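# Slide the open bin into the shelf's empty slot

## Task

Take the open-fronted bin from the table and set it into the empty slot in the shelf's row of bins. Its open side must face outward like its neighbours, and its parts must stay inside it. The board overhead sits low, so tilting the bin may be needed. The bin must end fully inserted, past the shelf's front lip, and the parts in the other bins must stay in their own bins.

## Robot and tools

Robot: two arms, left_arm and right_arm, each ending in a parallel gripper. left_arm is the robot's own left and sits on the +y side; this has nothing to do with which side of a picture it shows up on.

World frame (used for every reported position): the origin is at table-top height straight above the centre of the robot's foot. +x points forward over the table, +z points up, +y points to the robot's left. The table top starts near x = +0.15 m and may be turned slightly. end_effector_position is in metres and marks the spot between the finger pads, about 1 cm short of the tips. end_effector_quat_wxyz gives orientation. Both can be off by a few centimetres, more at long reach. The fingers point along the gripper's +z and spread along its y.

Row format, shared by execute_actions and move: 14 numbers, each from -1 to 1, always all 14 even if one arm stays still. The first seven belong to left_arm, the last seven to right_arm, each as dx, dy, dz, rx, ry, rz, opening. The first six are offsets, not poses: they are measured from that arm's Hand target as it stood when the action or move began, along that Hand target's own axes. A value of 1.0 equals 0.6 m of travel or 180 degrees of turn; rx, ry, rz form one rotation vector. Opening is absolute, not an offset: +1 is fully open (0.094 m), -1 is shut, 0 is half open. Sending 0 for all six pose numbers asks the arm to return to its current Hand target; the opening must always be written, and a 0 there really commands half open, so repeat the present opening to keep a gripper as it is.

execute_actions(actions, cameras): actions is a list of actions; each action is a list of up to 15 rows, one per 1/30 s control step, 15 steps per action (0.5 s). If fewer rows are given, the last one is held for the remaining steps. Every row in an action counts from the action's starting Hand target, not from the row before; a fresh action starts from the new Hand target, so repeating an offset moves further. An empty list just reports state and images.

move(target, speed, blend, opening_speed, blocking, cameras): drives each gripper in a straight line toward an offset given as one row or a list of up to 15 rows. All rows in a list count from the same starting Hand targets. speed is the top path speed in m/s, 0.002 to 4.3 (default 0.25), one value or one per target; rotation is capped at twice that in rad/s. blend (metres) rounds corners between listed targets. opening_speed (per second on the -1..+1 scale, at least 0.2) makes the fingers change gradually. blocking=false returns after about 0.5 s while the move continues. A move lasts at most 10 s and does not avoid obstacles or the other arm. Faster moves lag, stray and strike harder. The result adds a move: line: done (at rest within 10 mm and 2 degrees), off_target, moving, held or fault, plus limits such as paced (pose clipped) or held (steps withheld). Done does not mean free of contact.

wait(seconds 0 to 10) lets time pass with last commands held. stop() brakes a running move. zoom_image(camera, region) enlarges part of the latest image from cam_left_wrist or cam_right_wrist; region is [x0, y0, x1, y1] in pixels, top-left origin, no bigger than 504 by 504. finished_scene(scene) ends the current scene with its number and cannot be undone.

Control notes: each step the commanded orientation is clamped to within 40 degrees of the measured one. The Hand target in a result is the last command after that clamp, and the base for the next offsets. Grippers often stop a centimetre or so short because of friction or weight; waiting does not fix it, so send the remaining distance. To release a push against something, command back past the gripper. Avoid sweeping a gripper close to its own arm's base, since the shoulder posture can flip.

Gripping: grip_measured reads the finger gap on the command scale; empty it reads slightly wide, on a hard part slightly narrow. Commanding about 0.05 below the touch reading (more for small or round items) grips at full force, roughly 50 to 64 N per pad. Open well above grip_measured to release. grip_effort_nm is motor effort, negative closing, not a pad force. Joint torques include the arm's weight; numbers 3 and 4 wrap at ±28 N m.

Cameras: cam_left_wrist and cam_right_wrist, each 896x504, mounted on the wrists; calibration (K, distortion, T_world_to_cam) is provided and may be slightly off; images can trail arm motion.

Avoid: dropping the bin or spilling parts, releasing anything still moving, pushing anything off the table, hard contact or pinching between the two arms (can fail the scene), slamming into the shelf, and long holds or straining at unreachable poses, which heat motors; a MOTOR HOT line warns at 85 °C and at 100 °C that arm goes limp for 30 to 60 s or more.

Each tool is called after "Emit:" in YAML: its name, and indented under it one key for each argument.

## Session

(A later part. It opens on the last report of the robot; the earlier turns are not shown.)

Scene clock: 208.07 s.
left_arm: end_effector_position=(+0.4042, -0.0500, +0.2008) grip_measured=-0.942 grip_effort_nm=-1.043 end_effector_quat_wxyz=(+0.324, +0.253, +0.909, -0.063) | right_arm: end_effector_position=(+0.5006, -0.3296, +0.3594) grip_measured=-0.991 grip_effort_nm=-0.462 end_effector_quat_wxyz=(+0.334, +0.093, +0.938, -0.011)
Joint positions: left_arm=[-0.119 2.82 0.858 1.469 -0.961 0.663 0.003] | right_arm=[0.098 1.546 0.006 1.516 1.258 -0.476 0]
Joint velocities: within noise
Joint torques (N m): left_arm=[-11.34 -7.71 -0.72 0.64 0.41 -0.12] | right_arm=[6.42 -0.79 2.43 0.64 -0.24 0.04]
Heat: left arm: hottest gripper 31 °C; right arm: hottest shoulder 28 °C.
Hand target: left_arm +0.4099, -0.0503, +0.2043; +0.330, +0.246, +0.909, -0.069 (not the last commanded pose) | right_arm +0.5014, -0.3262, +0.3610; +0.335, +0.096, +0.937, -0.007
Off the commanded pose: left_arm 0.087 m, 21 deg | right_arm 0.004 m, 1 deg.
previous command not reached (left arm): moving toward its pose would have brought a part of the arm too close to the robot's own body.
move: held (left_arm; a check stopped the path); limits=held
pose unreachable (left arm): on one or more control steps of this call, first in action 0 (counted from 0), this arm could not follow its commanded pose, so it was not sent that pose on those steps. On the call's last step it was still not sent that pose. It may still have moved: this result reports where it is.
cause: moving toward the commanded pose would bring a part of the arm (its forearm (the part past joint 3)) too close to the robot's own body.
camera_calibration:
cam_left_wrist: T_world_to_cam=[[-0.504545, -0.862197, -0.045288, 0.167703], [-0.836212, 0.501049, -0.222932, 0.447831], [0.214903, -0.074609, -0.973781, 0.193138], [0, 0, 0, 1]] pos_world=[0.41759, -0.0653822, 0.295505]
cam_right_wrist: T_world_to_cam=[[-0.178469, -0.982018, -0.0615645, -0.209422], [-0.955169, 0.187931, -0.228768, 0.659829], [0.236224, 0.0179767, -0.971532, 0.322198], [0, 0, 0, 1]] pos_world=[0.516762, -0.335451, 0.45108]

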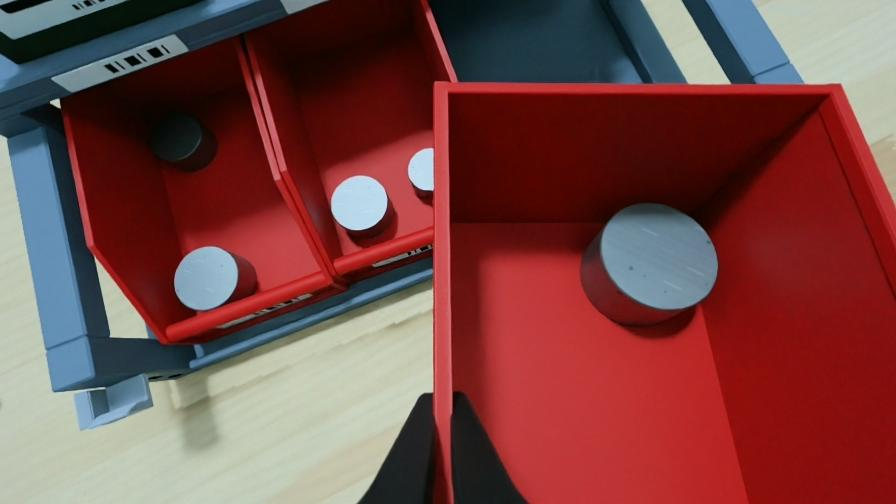

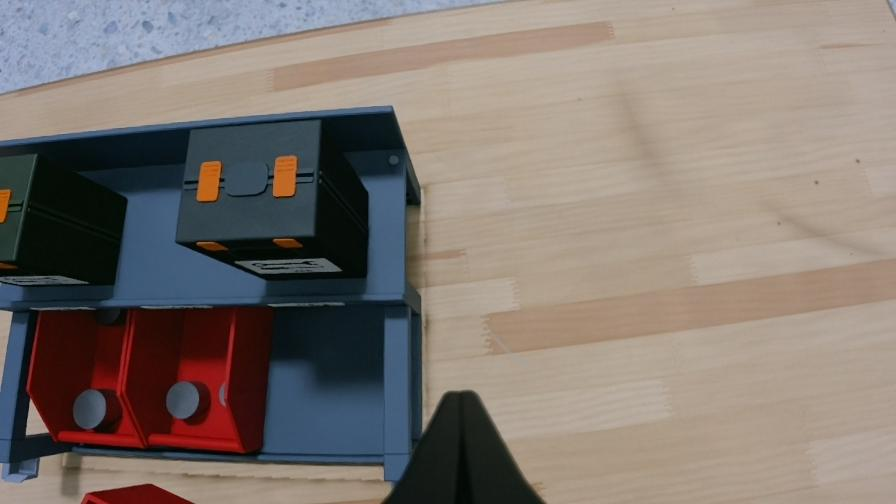

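Emit:
move:
  target:
    - [-0.1003,-0.0078,0.0372,0,0,0,-1,0,0,0,0,0,0,-1]
    - [-0.1518,-0.073,0.087,-0.0618,-0.0015,-0.0927,-1,0,0,0,0,0,0,-1]
  speed: 0.2
  blend: 0.02

Emit:
zoom_image:
  camera: "cam_right_wrist"
  region: [160, 270, 500, 504]

Scene clock: 219.07 s.
left_arm: end_effector_position=(+0.4706, -0.1203, +0.1900) grip_measured=-0.942 grip_effort_nm=-1.038 end_effector_quat_wxyz=(+0.314, +0.111, +0.943, -0.001) | right_arm: end_effector_position=(+0.5006, -0.3296, +0.3594) grip_measured=-0.991 grip_effort_nm=-0.457 end_effector_quat_wxyz=(+0.334, +0.093, +0.938, -0.011)
Joint positions: left_arm=[-0.118 2.864 1.203 1.316 -1.161 0.554 0.003] | right_arm=[0.098 1.546 0.006 1.516 1.258 -0.476 0]
Joint velocities: within noise
Joint torques (N m): left_arm=[-18.02 -9.47 2.95 1.32 0.31 -0.38] | right_arm=[6.59 -0.44 2.58 0.75 -0.23 0.07]
Heat: left arm: hottest gripper 31 °C; right arm: hottest shoulder 28 °C.
Hand target: left_arm +0.4781, -0.1399, +0.2201; +0.341, +0.079, +0.936, -0.029 | right_arm +0.5014, -0.3262, +0.3610; +0.335, +0.096, +0.937, -0.007
Off the commanded pose: left_arm 0.037 m, 6 deg | right_arm 0.004 m, 1 deg.
held back during your reply time or a wait (left arm), on 3 control steps: a part of the arm was too close to the robot's own body, or the arm's last command would have brought one too close.
move: off_target (left_arm)
camera_calibration:
cam_left_wrist: T_world_to_cam=[[-0.213198, -0.974926, -0.0637734, -0.00706677], [-0.957195, 0.221508, -0.186311, 0.552604], [0.195765, 0.0213226, -0.980419, 0.184928], [0, 0, 0, 1]] pos_world=[0.491241, -0.133239, 0.283812]
cam_right_wrist: T_world_to_cam=[[-0.178469, -0.982018, -0.0615645, -0.209422], [-0.955169, 0.187931, -0.228768, 0.659829], [0.236224, 0.0179767, -0.971532, 0.322198], [0, 0, 0, 1]] pos_world=[0.516762, -0.335451, 0.45108]

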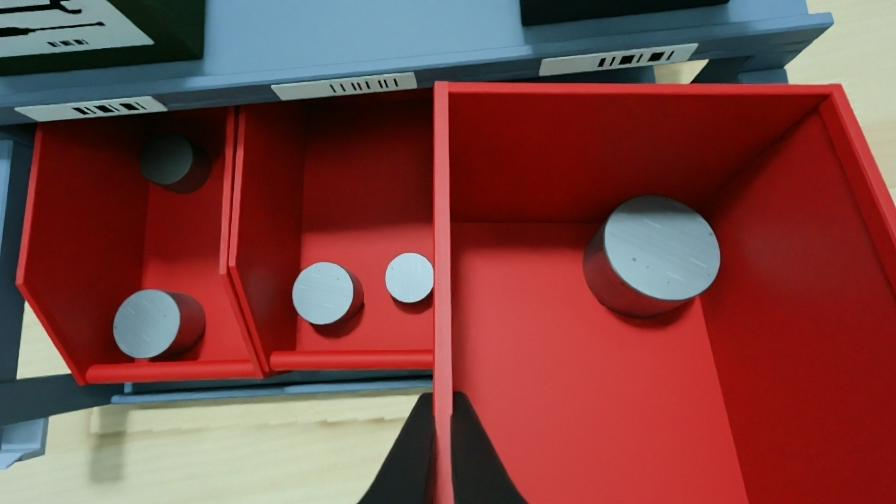

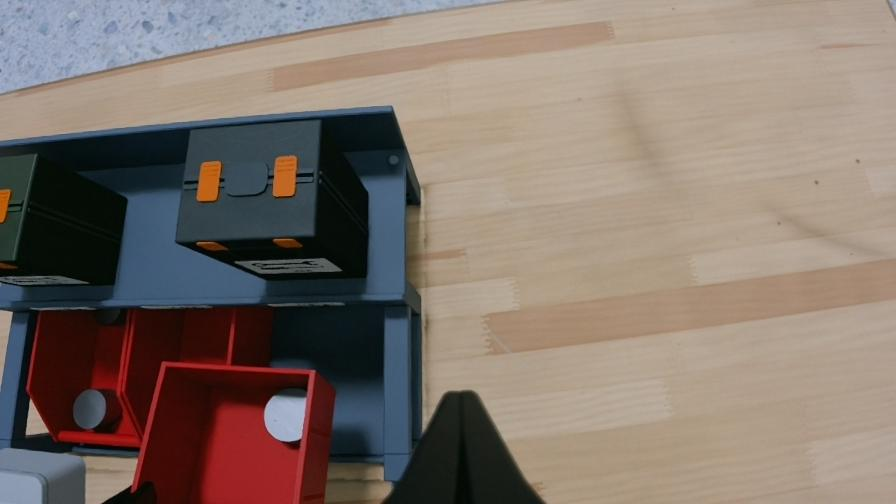

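Scaled by 1.482.

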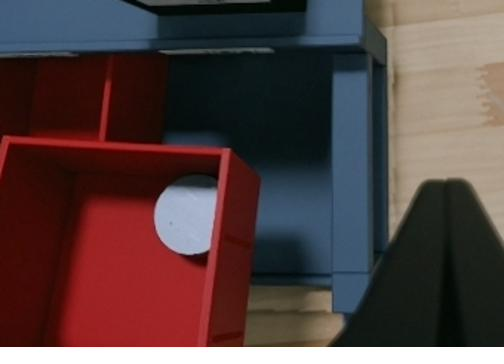

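Emit:
move:
  target: [-0.0368,-0.0353,0.0137,0.0028,0,-0.027,-1,0,0,0,0,0,0,-1]
  speed: 0.12

Emit:
zoom_image:
  camera: "cam_right_wrist"
  region: [160, 270, 500, 504]

Scene clock: 246.67 s.
left_arm: end_effector_position=(+0.4879, -0.1409, +0.1916) grip_measured=-0.942 grip_effort_nm=-1.048 end_effector_quat_wxyz=(+0.313, +0.066, +0.947, -0.015) | right_arm: end_effector_position=(+0.5006, -0.3296, +0.3594) grip_measured=-0.991 grip_effort_nm=-0.452 end_effector_quat_wxyz=(+0.334, +0.093, +0.938, -0.011)
Joint positions: left_arm=[-0.118 2.865 1.275 1.247 -1.161 0.46 0.003] | right_arm=[0.098 1.546 0.006 1.516 1.258 -0.476 0]
Joint velocities: within noise
Joint torques (N m): left_arm=[-19.31 -10.64 3.45 0.61 0.32 -0.39] | right_arm=[6.59 -0.67 2.51 0.83 -0.24 0.02]
Heat: left arm: hottest gripper 32 °C; right arm: hottest shoulder 28 °C.
Hand target: left_arm +0.4965, -0.1645, +0.2281; +0.339, +0.040, +0.939, -0.048 | right_arm +0.5014, -0.3262, +0.3610; +0.335, +0.096, +0.937, -0.007
Off the commanded pose: left_arm 0.044 m, 6 deg | right_arm 0.004 m, 1 deg.
move: off_target (left_arm)
camera_calibration:
cam_left_wrist: T_world_to_cam=[[-0.138476, -0.990332, -0.00812869, -0.0726148], [-0.972082, 0.137485, -0.190141, 0.570157], [0.18942, -0.0184283, -0.981723, 0.181268], [0, 0, 0, 1]] pos_world=[0.509848, -0.146961, 0.285775]
cam_right_wrist: T_world_to_cam=[[-0.178469, -0.982018, -0.0615645, -0.209422], [-0.955169, 0.187931, -0.228768, 0.659829], [0.236224, 0.0179767, -0.971532, 0.322198], [0, 0, 0, 1]] pos_world=[0.516762, -0.335451, 0.45108]

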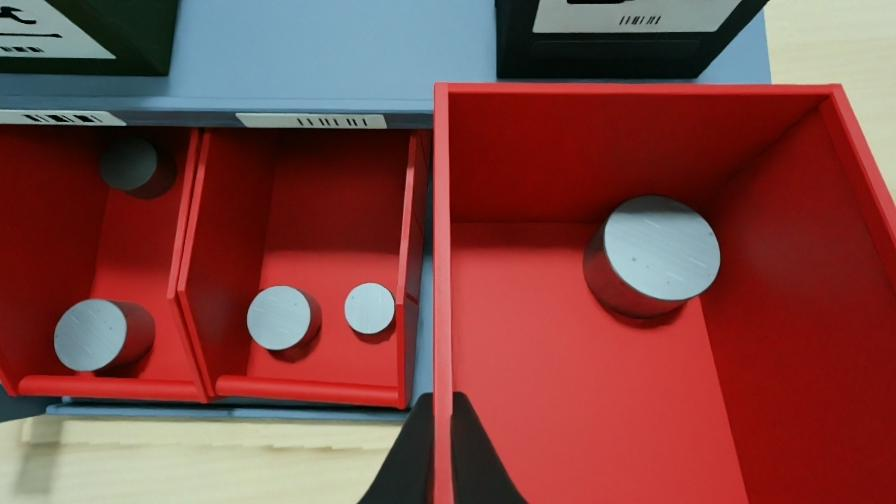

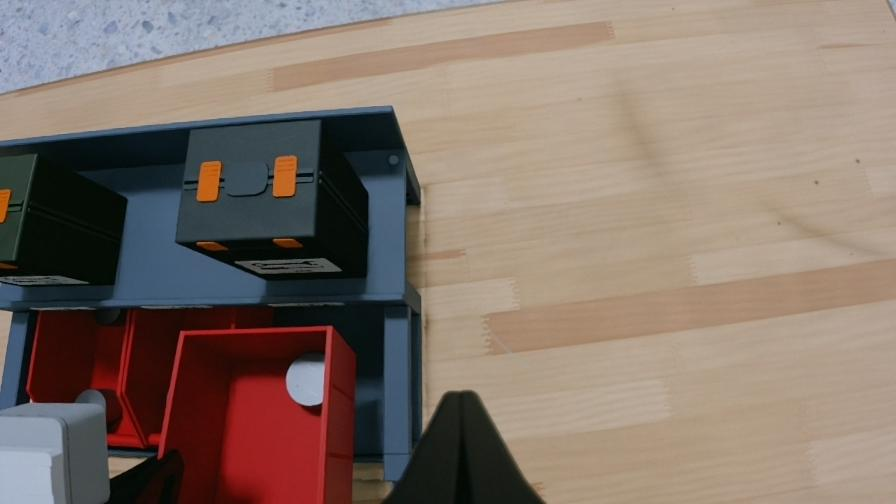

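Scaled by 1.482.

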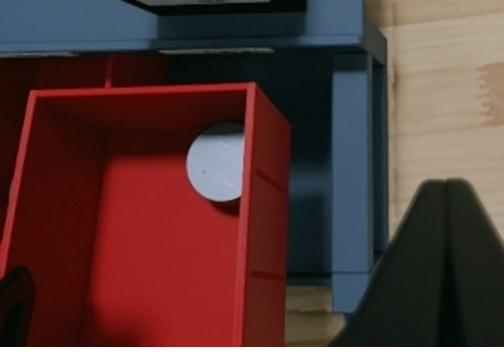

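Emit:
move:
  target: [0.0692,0.0237,0.084,0.0043,0.0004,0.0051,-1,0,0,0,0,0,0,-1]
  speed: 0.08

Emit:
zoom_image:
  camera: "cam_right_wrist"
  region: [160, 270, 500, 504]

Scene clock: 260.63 s.
left_arm: end_effector_position=(+0.4827, -0.1466, +0.1498) grip_measured=-0.942 grip_effort_nm=-1.043 end_effector_quat_wxyz=(+0.321, +0.073, +0.943, -0.039) | right_arm: end_effector_position=(+0.5006, -0.3296, +0.3594) grip_measured=-0.991 grip_effort_nm=-0.452 end_effector_quat_wxyz=(+0.334, +0.093, +0.938, -0.011)
Joint positions: left_arm=[-0.042 2.94 1.317 1.317 -1.037 0.503 0.003] | right_arm=[0.098 1.546 0.006 1.516 1.258 -0.476 0]
Joint velocities: within noise
Joint torques (N m): left_arm=[-15.09 -9.64 2.24 1.39 0.6 -0.09] | right_arm=[6.36 -0.5 2.47 0.57 -0.22 0.02]
Heat: left arm: hottest gripper 32 °C; right arm: hottest shoulder 28 °C.
Hand target: left_arm +0.4979, -0.1544, +0.1618; +0.338, +0.050, +0.938, -0.051 | right_arm +0.5014, -0.3262, +0.3610; +0.335, +0.096, +0.937, -0.007
Off the commanded pose: left_arm 0.021 m, 4 deg | right_arm 0.004 m, 1 deg.
move: off_target (left_arm)
camera_calibration:
cam_left_wrist: T_world_to_cam=[[-0.165725, -0.985669, 0.0314857, -0.0714437], [-0.965242, 0.155582, -0.210005, 0.560294], [0.202097, -0.0651943, -0.977193, 0.12755], [0, 0, 0, 1]] pos_world=[0.503202, -0.149276, 0.244555]
cam_right_wrist: T_world_to_cam=[[-0.178469, -0.982018, -0.0615645, -0.209422], [-0.955169, 0.187931, -0.228768, 0.659829], [0.236224, 0.0179767, -0.971532, 0.322198], [0, 0, 0, 1]] pos_world=[0.516762, -0.335451, 0.45108]

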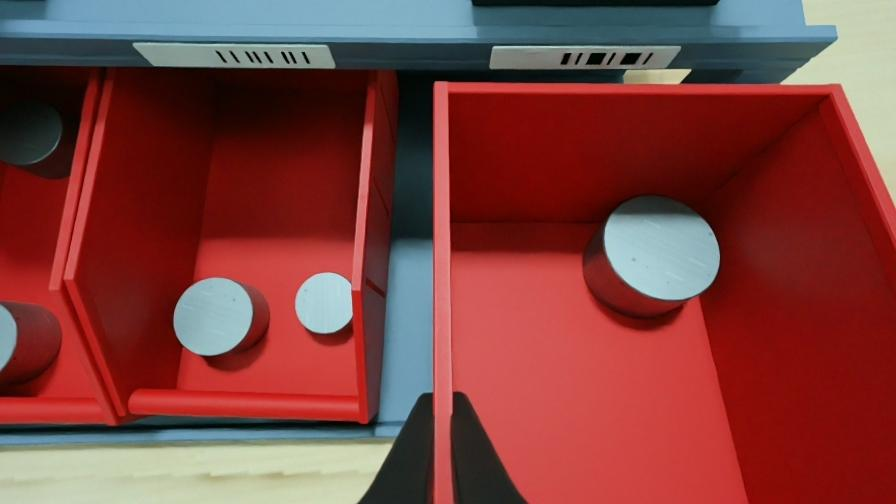

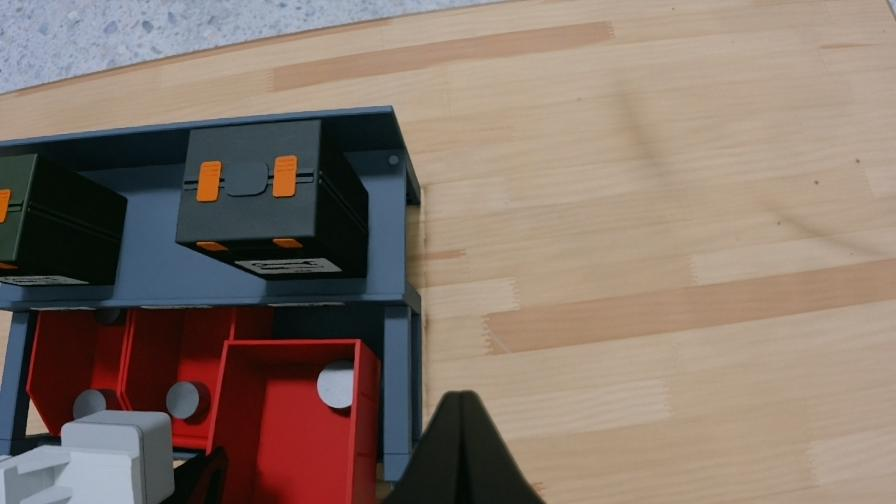

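Scaled by 1.482.

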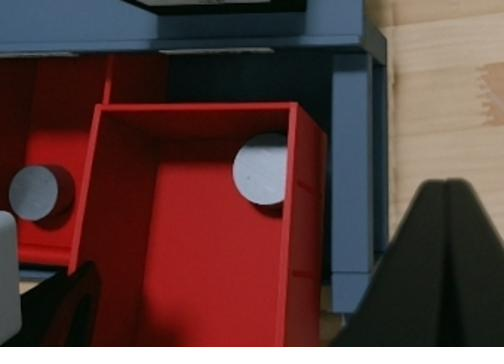

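Emit:
move:
  target: [0.0479,0.0046,0.0573,-0.0085,0,0.0071,-1,0,0,0,0,0,0,-1]
  speed: 0.08

Emit:
zoom_image:
  camera: "cam_right_wrist"
  region: [160, 270, 500, 504]

Scene clock: 276.13 s.
left_arm: end_effector_position=(+0.4830, -0.1490, +0.1062) grip_measured=-0.942 grip_effort_nm=-1.043 end_effector_quat_wxyz=(+0.322, +0.076, +0.943, -0.025) | right_arm: end_effector_position=(+0.5006, -0.3296, +0.3594) grip_measured=-0.991 grip_effort_nm=-0.452 end_effector_quat_wxyz=(+0.334, +0.093, +0.938, -0.011)
Joint positions: left_arm=[0.033 3.022 1.408 1.365 -0.986 0.577 0.003] | right_arm=[0.098 1.546 0.006 1.516 1.258 -0.476 0]
Joint velocities: within noise
Joint torques (N m): left_arm=[-14.86 -8.94 1.28 1.43 0.63 -0.11] | right_arm=[6.83 -0.85 2.55 0.77 -0.26 0.05]
Heat: left arm: hottest gripper 32 °C; right arm: hottest shoulder 28 °C.
Hand target: left_arm +0.4981, -0.1546, +0.1172; +0.339, +0.056, +0.938, -0.035 | right_arm +0.5014, -0.3262, +0.3610; +0.335, +0.096, +0.937, -0.007
Off the commanded pose: left_arm 0.019 m, 3 deg | right_arm 0.004 m, 1 deg.
move: off_target (left_arm)
camera_calibration:
cam_left_wrist: T_world_to_cam=[[-0.163548, -0.986532, 0.00266376, -0.0704718], [-0.964532, 0.159332, -0.210453, 0.552106], [0.207195, -0.0369884, -0.9776, 0.0863821], [0, 0, 0, 1]] pos_world=[0.503101, -0.154296, 0.200828]
cam_right_wrist: T_world_to_cam=[[-0.178469, -0.982018, -0.0615645, -0.209422], [-0.955169, 0.187931, -0.228768, 0.659829], [0.236224, 0.0179767, -0.971532, 0.322198], [0, 0, 0, 1]] pos_world=[0.516762, -0.335451, 0.45108]

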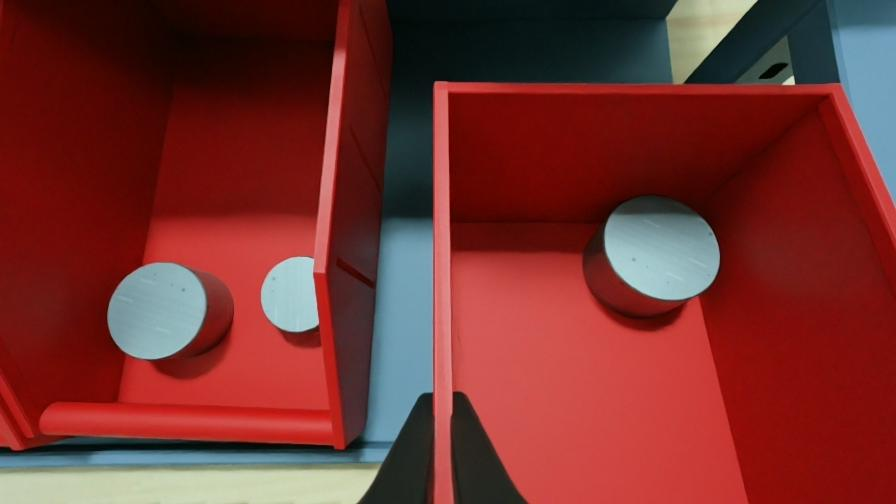

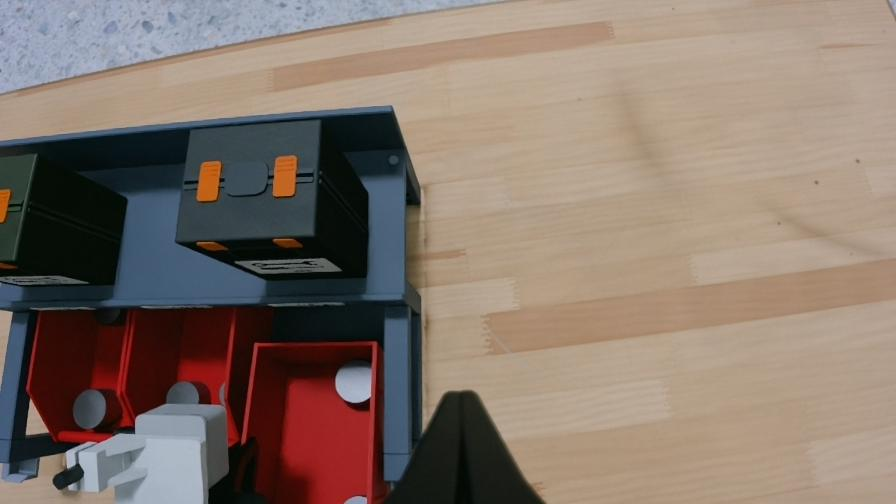

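Scaled by 1.482.

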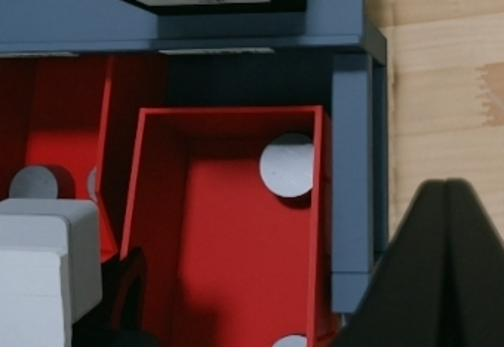

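Emit:
move:
  target: [-0.0322,0.0057,0.0397,0,0,0,-1,0,0,0,0,0,0,-1]
  speed: 0.08

Emit:
zoom_image:
  camera: "cam_right_wrist"
  region: [160, 270, 500, 504]

Scene clock: 308.60 s.
left_arm: end_effector_position=(+0.4972, -0.1511, +0.0962) grip_measured=-0.942 grip_effort_nm=-1.048 end_effector_quat_wxyz=(+0.322, +0.079, +0.943, -0.027) | right_arm: end_effector_position=(+0.5006, -0.3296, +0.3594) grip_measured=-0.991 grip_effort_nm=-0.447 end_effector_quat_wxyz=(+0.334, +0.093, +0.938, -0.011)
Joint positions: left_arm=[0.06 3.016 1.433 1.338 -0.955 0.589 0.003] | right_arm=[0.098 1.546 0.006 1.516 1.258 -0.476 0]
Joint velocities: within noise
Joint torques (N m): left_arm=[-14.68 -11.52 1.22 0.65 0.63 -0.09] | right_arm=[6.07 -1.2 2.51 0.57 -0.25 0.06]
Heat: left arm: hottest gripper 33 °C; right arm: hottest wrist roll 28 °C.
Hand target: left_arm +0.5281, -0.1552, +0.1110; +0.339, +0.056, +0.938, -0.035 | right_arm +0.5014, -0.3262, +0.3610; +0.335, +0.095, +0.937, -0.007
Off the commanded pose: left_arm 0.035 m, 4 deg | right_arm 0.004 m, 1 deg.
move: off_target (left_arm)
camera_calibration:
cam_left_wrist: T_world_to_cam=[[-0.170842, -0.985289, 0.00420555, -0.0666502], [-0.963417, 0.166152, -0.210287, 0.564404], [0.206495, -0.0399775, -0.977631, 0.0735058], [0, 0, 0, 1]] pos_world=[0.517191, -0.156508, 0.190829]
cam_right_wrist: T_world_to_cam=[[-0.178469, -0.982018, -0.0615645, -0.209422], [-0.955169, 0.187931, -0.228768, 0.659829], [0.236224, 0.0179767, -0.971532, 0.322198], [0, 0, 0, 1]] pos_world=[0.516762, -0.335451, 0.45108]

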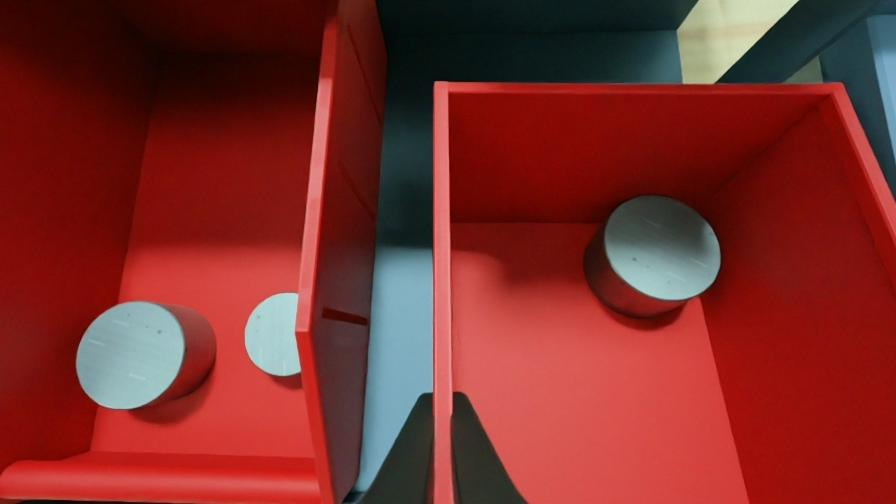

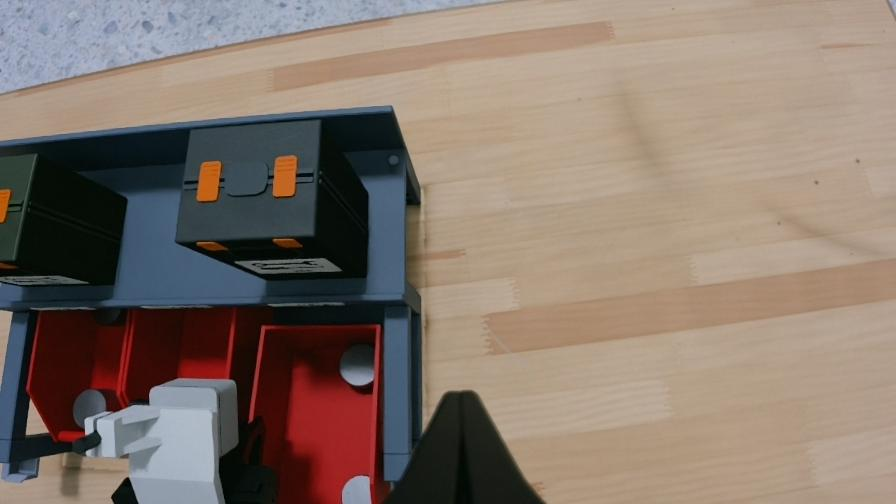

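Scaled by 1.482.

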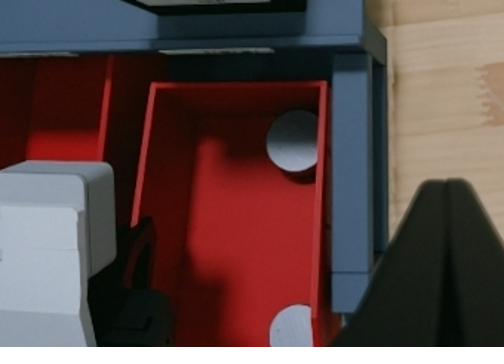

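Emit:
move:
  target: [-0.022,0.0027,0.0258,0,-0.0128,0,-1,0,0,0,0,0,0,-1]
  speed: 0.08

Emit:
zoom_image:
  camera: "cam_right_wrist"
  region: [160, 270, 500, 504]

Scene clock: 315.07 s.
left_arm: end_effector_position=(+0.5165, -0.1562, +0.0933) grip_measured=-0.942 grip_effort_nm=-1.043 end_effector_quat_wxyz=(+0.338, +0.084, +0.937, -0.031) | right_arm: end_effector_position=(+0.5006, -0.3296, +0.3594) grip_measured=-0.991 grip_effort_nm=-0.457 end_effector_quat_wxyz=(+0.334, +0.093, +0.938, -0.011)
Joint positions: left_arm=[0.079 3.016 1.465 1.349 -0.909 0.634 0.003] | right_arm=[0.098 1.546 0.006 1.516 1.258 -0.476 0]
Joint velocities: within noise
Joint torques (N m): left_arm=[-14.8 -11.22 1.21 1.29 0.65 -0.06] | right_arm=[6.3 -0.44 2.59 0.54 -0.25 0.04]
Heat: left arm: hottest gripper 33 °C; right arm: hottest wrist roll 28 °C.
Hand target: left_arm +0.5483, -0.1562, +0.1075; +0.358, +0.055, +0.931, -0.036 | right_arm +0.5014, -0.3262, +0.3610; +0.335, +0.095, +0.937, -0.007
Off the commanded pose: left_arm 0.035 m, 4 deg | right_arm 0.004 m, 1 deg.
move: off_target (left_arm)
camera_calibration:
cam_left_wrist: T_world_to_cam=[[-0.182266, -0.983227, 0.00667749, -0.06227], [-0.953937, 0.175182, -0.243548, 0.582903], [0.238293, -0.0507603, -0.969866, 0.0476537], [0, 0, 0, 1]] pos_world=[0.533348, -0.160921, 0.188599]
cam_right_wrist: T_world_to_cam=[[-0.178469, -0.982018, -0.0615645, -0.209422], [-0.955169, 0.187931, -0.228768, 0.659829], [0.236224, 0.0179767, -0.971532, 0.322198], [0, 0, 0, 1]] pos_world=[0.516762, -0.335451, 0.45108]

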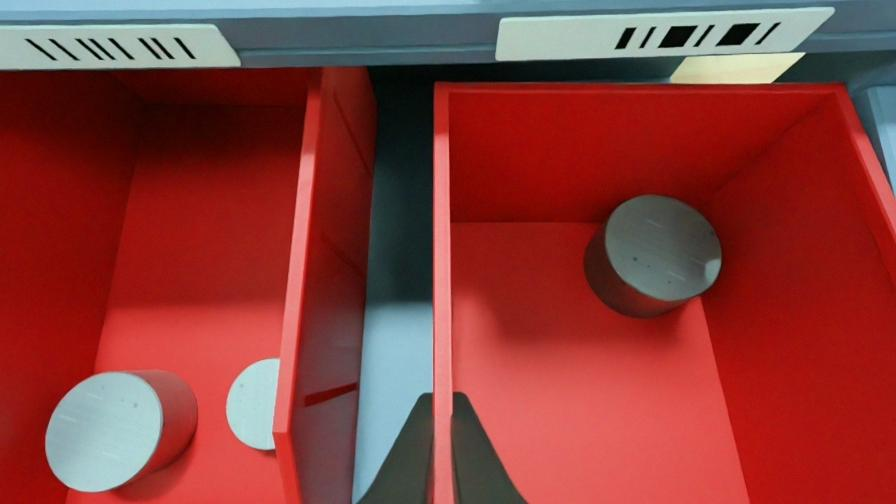

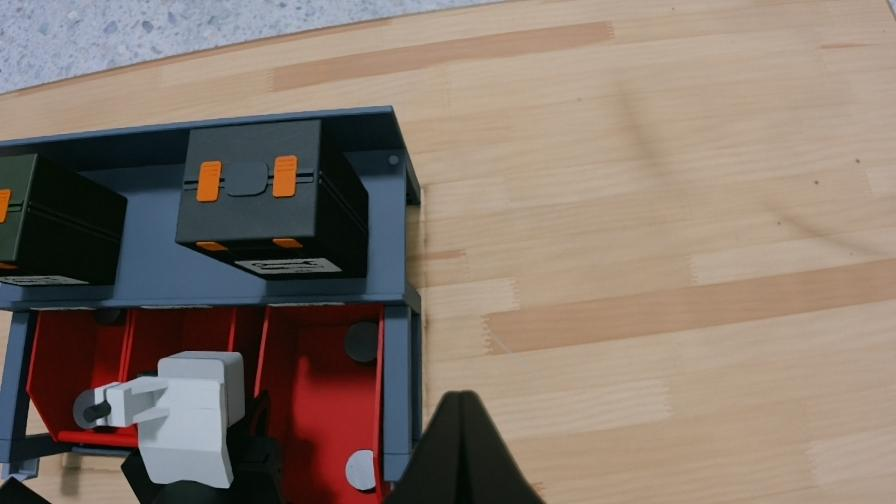

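Scaled by 1.482.

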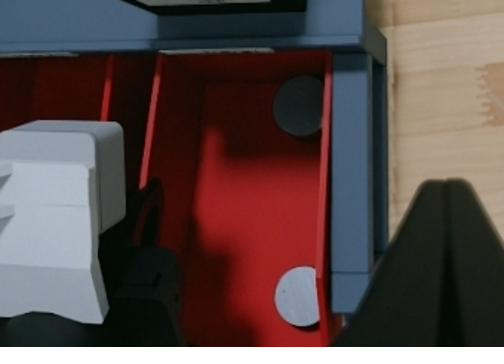

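Emit:
move:
  target: [0.0288,0.0012,-0.0128,0,-0.0167,0,-1,0,0,0,0,0,0,-1]
  speed: 0.08

Emit:
zoom_image:
  camera: "cam_right_wrist"
  region: [220, 290, 460, 504]

Scene clock: 324.17 s.
left_arm: end_effector_position=(+0.5139, -0.1513, +0.0913) grip_measured=-0.942 grip_effort_nm=-1.043 end_effector_quat_wxyz=(+0.365, +0.077, +0.927, -0.030) | right_arm: end_effector_position=(+0.5006, -0.3296, +0.3594) grip_measured=-0.991 grip_effort_nm=-0.452 end_effector_quat_wxyz=(+0.334, +0.093, +0.938, -0.011)
Joint positions: left_arm=[0.091 3.052 1.475 1.458 -0.871 0.691 0.003] | right_arm=[0.098 1.546 0.006 1.516 1.258 -0.476 0]
Joint velocities: within noise
Joint torques (N m): left_arm=[-14.86 -8.88 0.91 1.47 0.75 -0.12] | right_arm=[6.48 -0.32 2.63 0.66 -0.24 0.06]
Heat: left arm: hottest gripper 33 °C; right arm: hottest wrist roll 28 °C.
Hand target: left_arm +0.5307, -0.1533, +0.1017; +0.382, +0.054, +0.922, -0.037 | right_arm +0.5014, -0.3262, +0.3610; +0.336, +0.095, +0.937, -0.007
Off the commanded pose: left_arm 0.020 m, 3 deg | right_arm 0.004 m, 1 deg.
move: off_target (left_arm)
camera_calibration:
cam_left_wrist: T_world_to_cam=[[-0.168237, -0.985736, 0.00453692, -0.0653325], [-0.941214, 0.159267, -0.29791, 0.575087], [0.292938, -0.0543898, -0.954583, 0.0166409], [0, 0, 0, 1]] pos_world=[0.525414, -0.155088, 0.187506]
cam_right_wrist: T_world_to_cam=[[-0.178469, -0.982018, -0.0615645, -0.209422], [-0.955169, 0.187931, -0.228768, 0.659829], [0.236224, 0.0179767, -0.971532, 0.322198], [0, 0, 0, 1]] pos_world=[0.516762, -0.335451, 0.45108]

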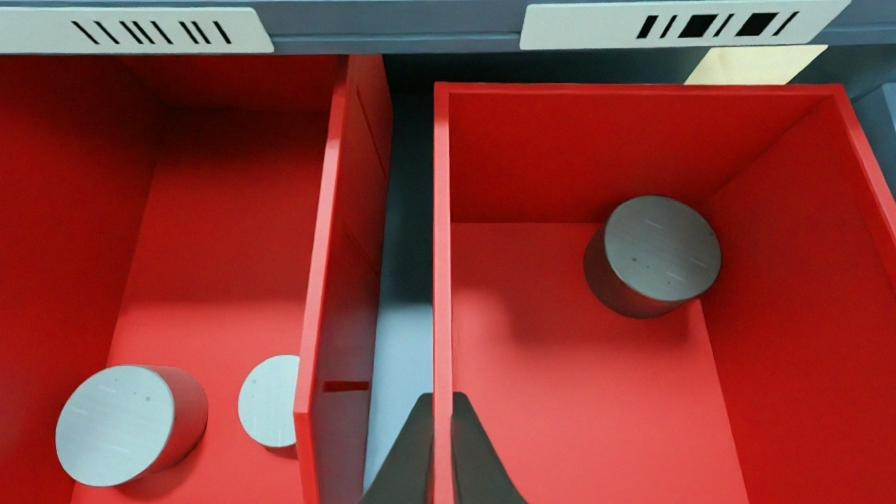

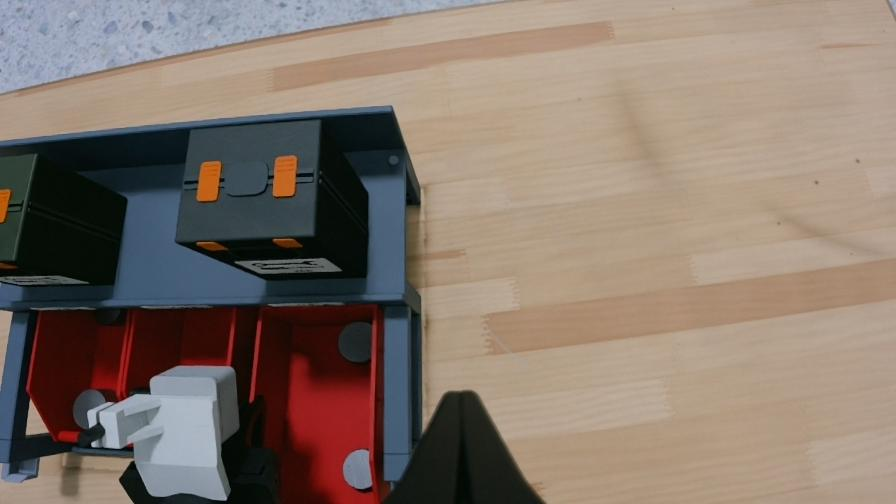

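Scaled by 2.100.

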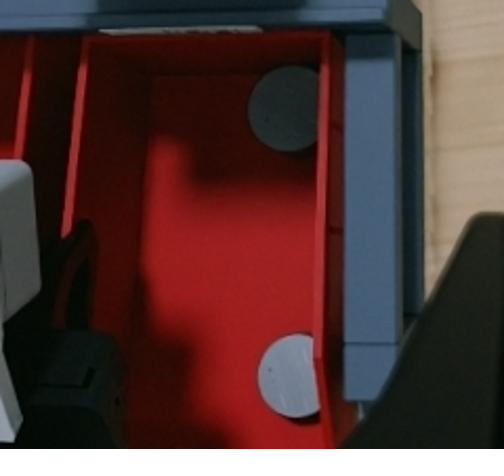

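Emit:
move:
  target:
    - [0.0095,0.0005,-0.0095,0,0,0,-1,0,0,0,0,0,0,-1]
    - [0.0095,0.0005,-0.0095,0,0,0,-0.75,0,0,0,0,0,0,-1]
    - [0.0505,0.0018,-0.0555,0,0,0,-0.75,0,0,0,0,0,0,-1]
  speed: 0.08
  opening_speed: 0.4

Emit:
zoom_image:
  camera: "cam_right_wrist"
  region: [220, 290, 460, 504]

Scene clock: 336.27 s.
left_arm: end_effector_position=(+0.4969, -0.1394, +0.0910) grip_measured=-0.752 grip_effort_nm=0.071 end_effector_quat_wxyz=(+0.372, +0.058, +0.926, -0.027) | right_arm: end_effector_position=(+0.5006, -0.3296, +0.3594) grip_measured=-0.991 grip_effort_nm=-0.452 end_effector_quat_wxyz=(+0.334, +0.093, +0.938, -0.011)
Joint positions: left_arm=[0.091 3.079 1.452 1.549 -0.876 0.689 0.012] | right_arm=[0.098 1.546 0.006 1.516 1.258 -0.476 0]
Joint velocities: within noise
Joint torques (N m): left_arm=[-16.56 -6.77 -1.14 1.01 -0.01 -0.24] | right_arm=[6.59 -0.15 2.67 0.8 -0.26 0.05]
Heat: left arm: hottest gripper 33 °C; right arm: hottest wrist roll 28 °C.
Hand target: left_arm +0.4860, -0.1464, +0.1036; +0.382, +0.054, +0.922, -0.037 | right_arm +0.5014, -0.3262, +0.3610; +0.336, +0.095, +0.937, -0.007
Off the commanded pose: left_arm 0.018 m, 2 deg | right_arm 0.004 m, 1 deg.
joint sent to its limit (left arm) — joint 4 (wrist pitch), upper limit. The joint targets still meet the commanded pose.
move: off_target (left_arm); target 2's new opening was sent with left_arm's hand 0.014 m and 3 deg from that target
camera_calibration:
cam_left_wrist: T_world_to_cam=[[-0.131524, -0.991242, 0.011869, -0.0760934], [-0.941967, 0.121238, -0.313049, 0.553555], [0.308868, -0.0523538, -0.949663, 0.0138473], [0, 0, 0, 1]] pos_world=[0.507145, -0.141814, 0.187343]
cam_right_wrist: T_world_to_cam=[[-0.178469, -0.982018, -0.0615645, -0.209422], [-0.955169, 0.187931, -0.228768, 0.659829], [0.236224, 0.0179767, -0.971532, 0.322198], [0, 0, 0, 1]] pos_world=[0.516762, -0.335451, 0.45108]

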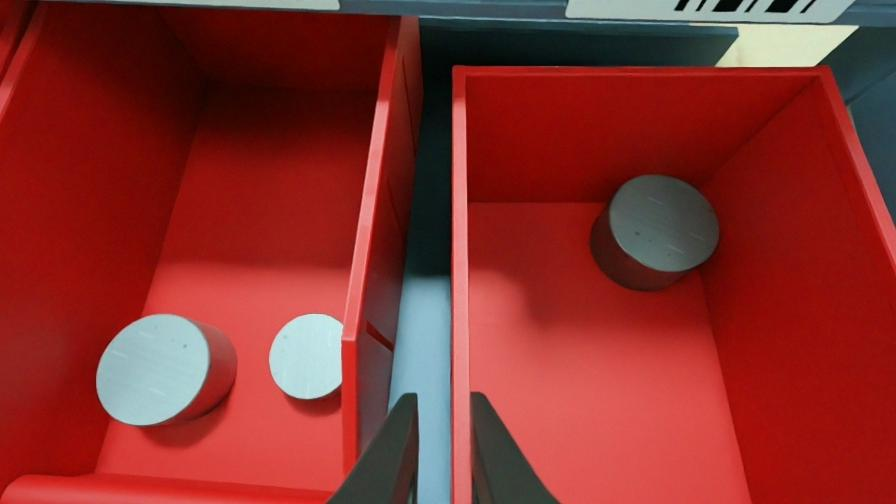

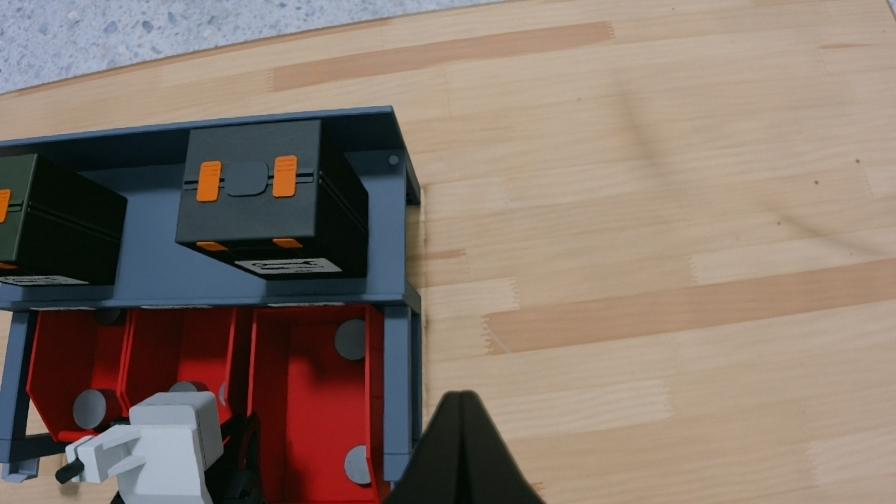

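Scaled by 2.100.

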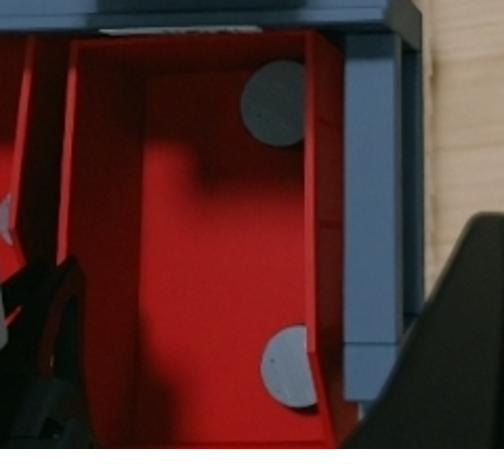

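Emit:
move:
  target: [0.0115,-0.0062,-0.023,0,0.035,0,-0.75,0,0,0,0,0,0,-1]
  speed: 0.08

Emit:
zoom_image:
  camera: "cam_right_wrist"
  region: [220, 290, 460, 504]

Scene clock: 345.80 s.
left_arm: end_effector_position=(+0.4639, -0.1374, +0.0874) grip_measured=-0.752 grip_effort_nm=0.061 end_effector_quat_wxyz=(+0.319, +0.063, +0.945, -0.020) | right_arm: end_effector_position=(+0.5006, -0.3296, +0.3594) grip_measured=-0.991 grip_effort_nm=-0.457 end_effector_quat_wxyz=(+0.334, +0.093, +0.938, -0.011)
Joint positions: left_arm=[0.061 3.068 1.407 1.426 -0.978 0.571 0.012] | right_arm=[0.098 1.546 0.006 1.516 1.258 -0.476 0]
Joint velocities: within noise
Joint torques (N m): left_arm=[-16.97 -9.35 -0.79 0.29 0.03 -0.2] | right_arm=[6.42 -1.08 2.5 0.65 -0.26 0.09]
Heat: left arm: hottest gripper 32 °C; right arm: hottest wrist roll 28 °C.
Hand target: left_arm +0.4710, -0.1481, +0.1086; +0.331, +0.057, +0.941, -0.034 | right_arm +0.5014, -0.3262, +0.3610; +0.336, +0.095, +0.937, -0.007
Off the commanded pose: left_arm 0.025 m, 2 deg | right_arm 0.004 m, 1 deg.
move: off_target (left_arm)
camera_calibration:
cam_left_wrist: T_world_to_cam=[[-0.134963, -0.990847, 0.00274301, -0.076005], [-0.970327, 0.131607, -0.20284, 0.526077], [0.200623, -0.0300376, -0.979208, 0.0765864], [0, 0, 0, 1]] pos_world=[0.484844, -0.142244, 0.181912]
cam_right_wrist: T_world_to_cam=[[-0.178469, -0.982018, -0.0615645, -0.209422], [-0.955169, 0.187931, -0.228768, 0.659829], [0.236224, 0.0179767, -0.971532, 0.322198], [0, 0, 0, 1]] pos_world=[0.516762, -0.335451, 0.45108]

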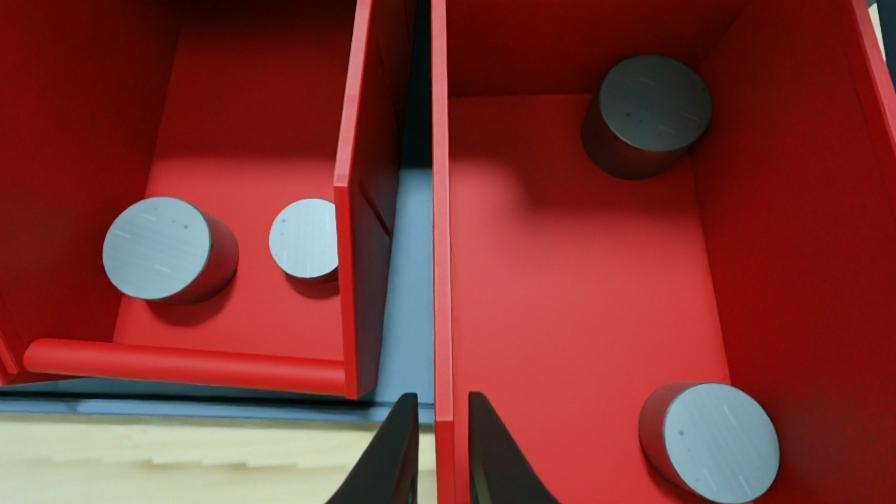

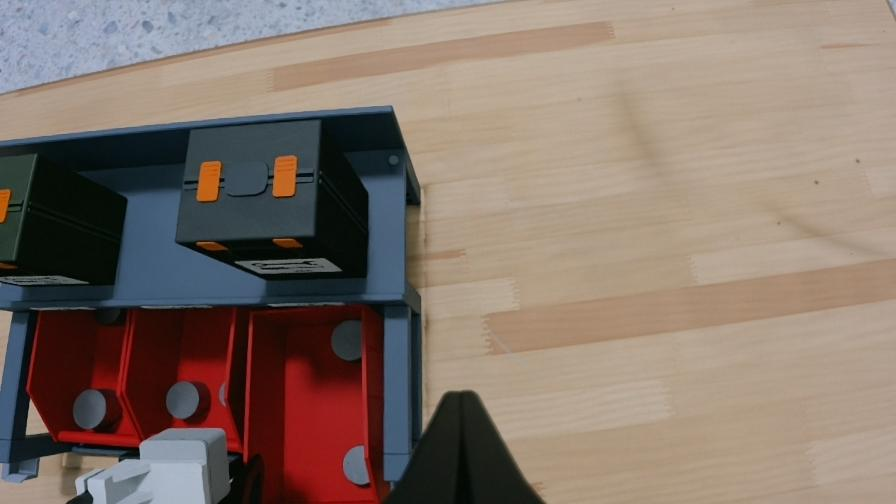

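Scaled by 2.100.

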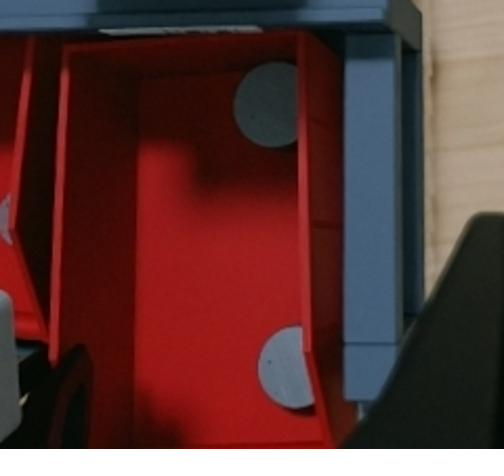

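Emit:
move:
  target: [-0.0367,-0.0013,0.0252,0,0,0,-0.75,0,0,0,0,0,0,-1]
  speed: 0.06

Scene clock: 352.40 s.
left_arm: end_effector_position=(+0.4873, -0.1424, +0.0943) grip_measured=-0.752 grip_effort_nm=0.071 end_effector_quat_wxyz=(+0.320, +0.064, +0.945, -0.022) | right_arm: end_effector_position=(+0.5006, -0.3296, +0.3594) grip_measured=-0.991 grip_effort_nm=-0.447 end_effector_quat_wxyz=(+0.334, +0.093, +0.938, -0.011)
Joint positions: left_arm=[0.061 3.026 1.414 1.374 -0.973 0.57 0.012] | right_arm=[0.098 1.546 0.006 1.516 1.258 -0.476 0]
Joint velocities: within noise
Joint torques (N m): left_arm=[-16.38 -9.58 0.28 0.28 0.26 -0.17] | right_arm=[6.18 -0.38 2.56 0.65 -0.22 0.07]
Heat: left arm: hottest gripper 32 °C; right arm: hottest wrist roll 28 °C.
Hand target: left_arm +0.4974, -0.1523, +0.1107; +0.331, +0.057, +0.941, -0.034 | right_arm +0.5014, -0.3262, +0.3610; +0.336, +0.095, +0.937, -0.007
Off the commanded pose: left_arm 0.022 m, 2 deg | right_arm 0.004 m, 1 deg.
move: off_target (left_arm)
camera_calibration:
cam_left_wrist: T_world_to_cam=[[-0.139133, -0.990256, 0.00592781, -0.0760508], [-0.969613, 0.135011, -0.204016, 0.550975], [0.201228, -0.034133, -0.97895, 0.0775922], [0, 0, 0, 1]] pos_world=[0.508038, -0.147049, 0.188818]
cam_right_wrist: T_world_to_cam=[[-0.178469, -0.982018, -0.0615645, -0.209422], [-0.955169, 0.187931, -0.228768, 0.659829], [0.236224, 0.0179767, -0.971532, 0.322198], [0, 0, 0, 1]] pos_world=[0.516762, -0.335451, 0.45108]

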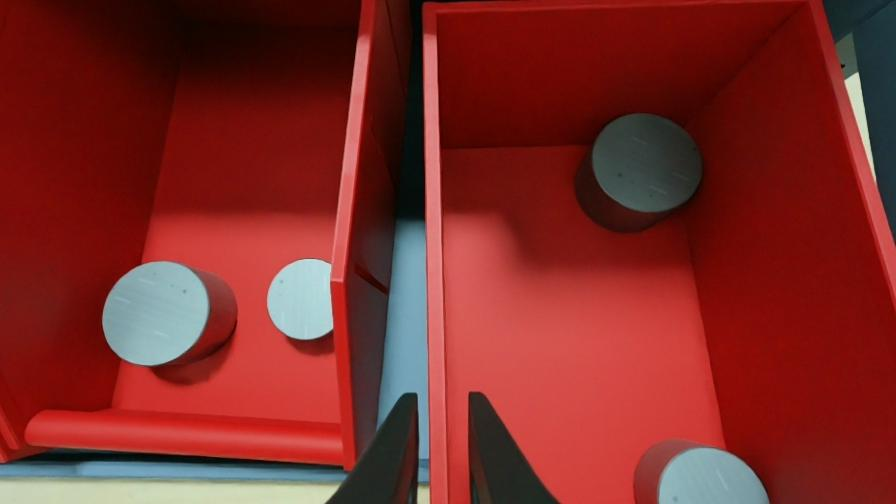

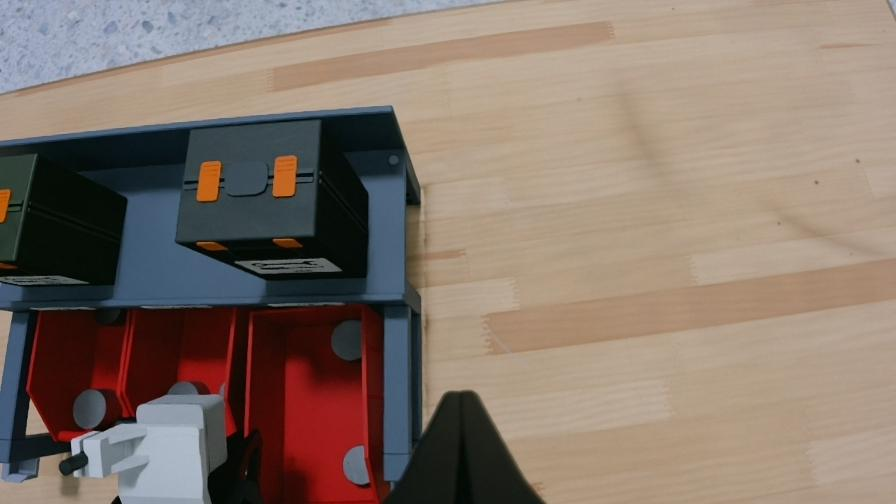

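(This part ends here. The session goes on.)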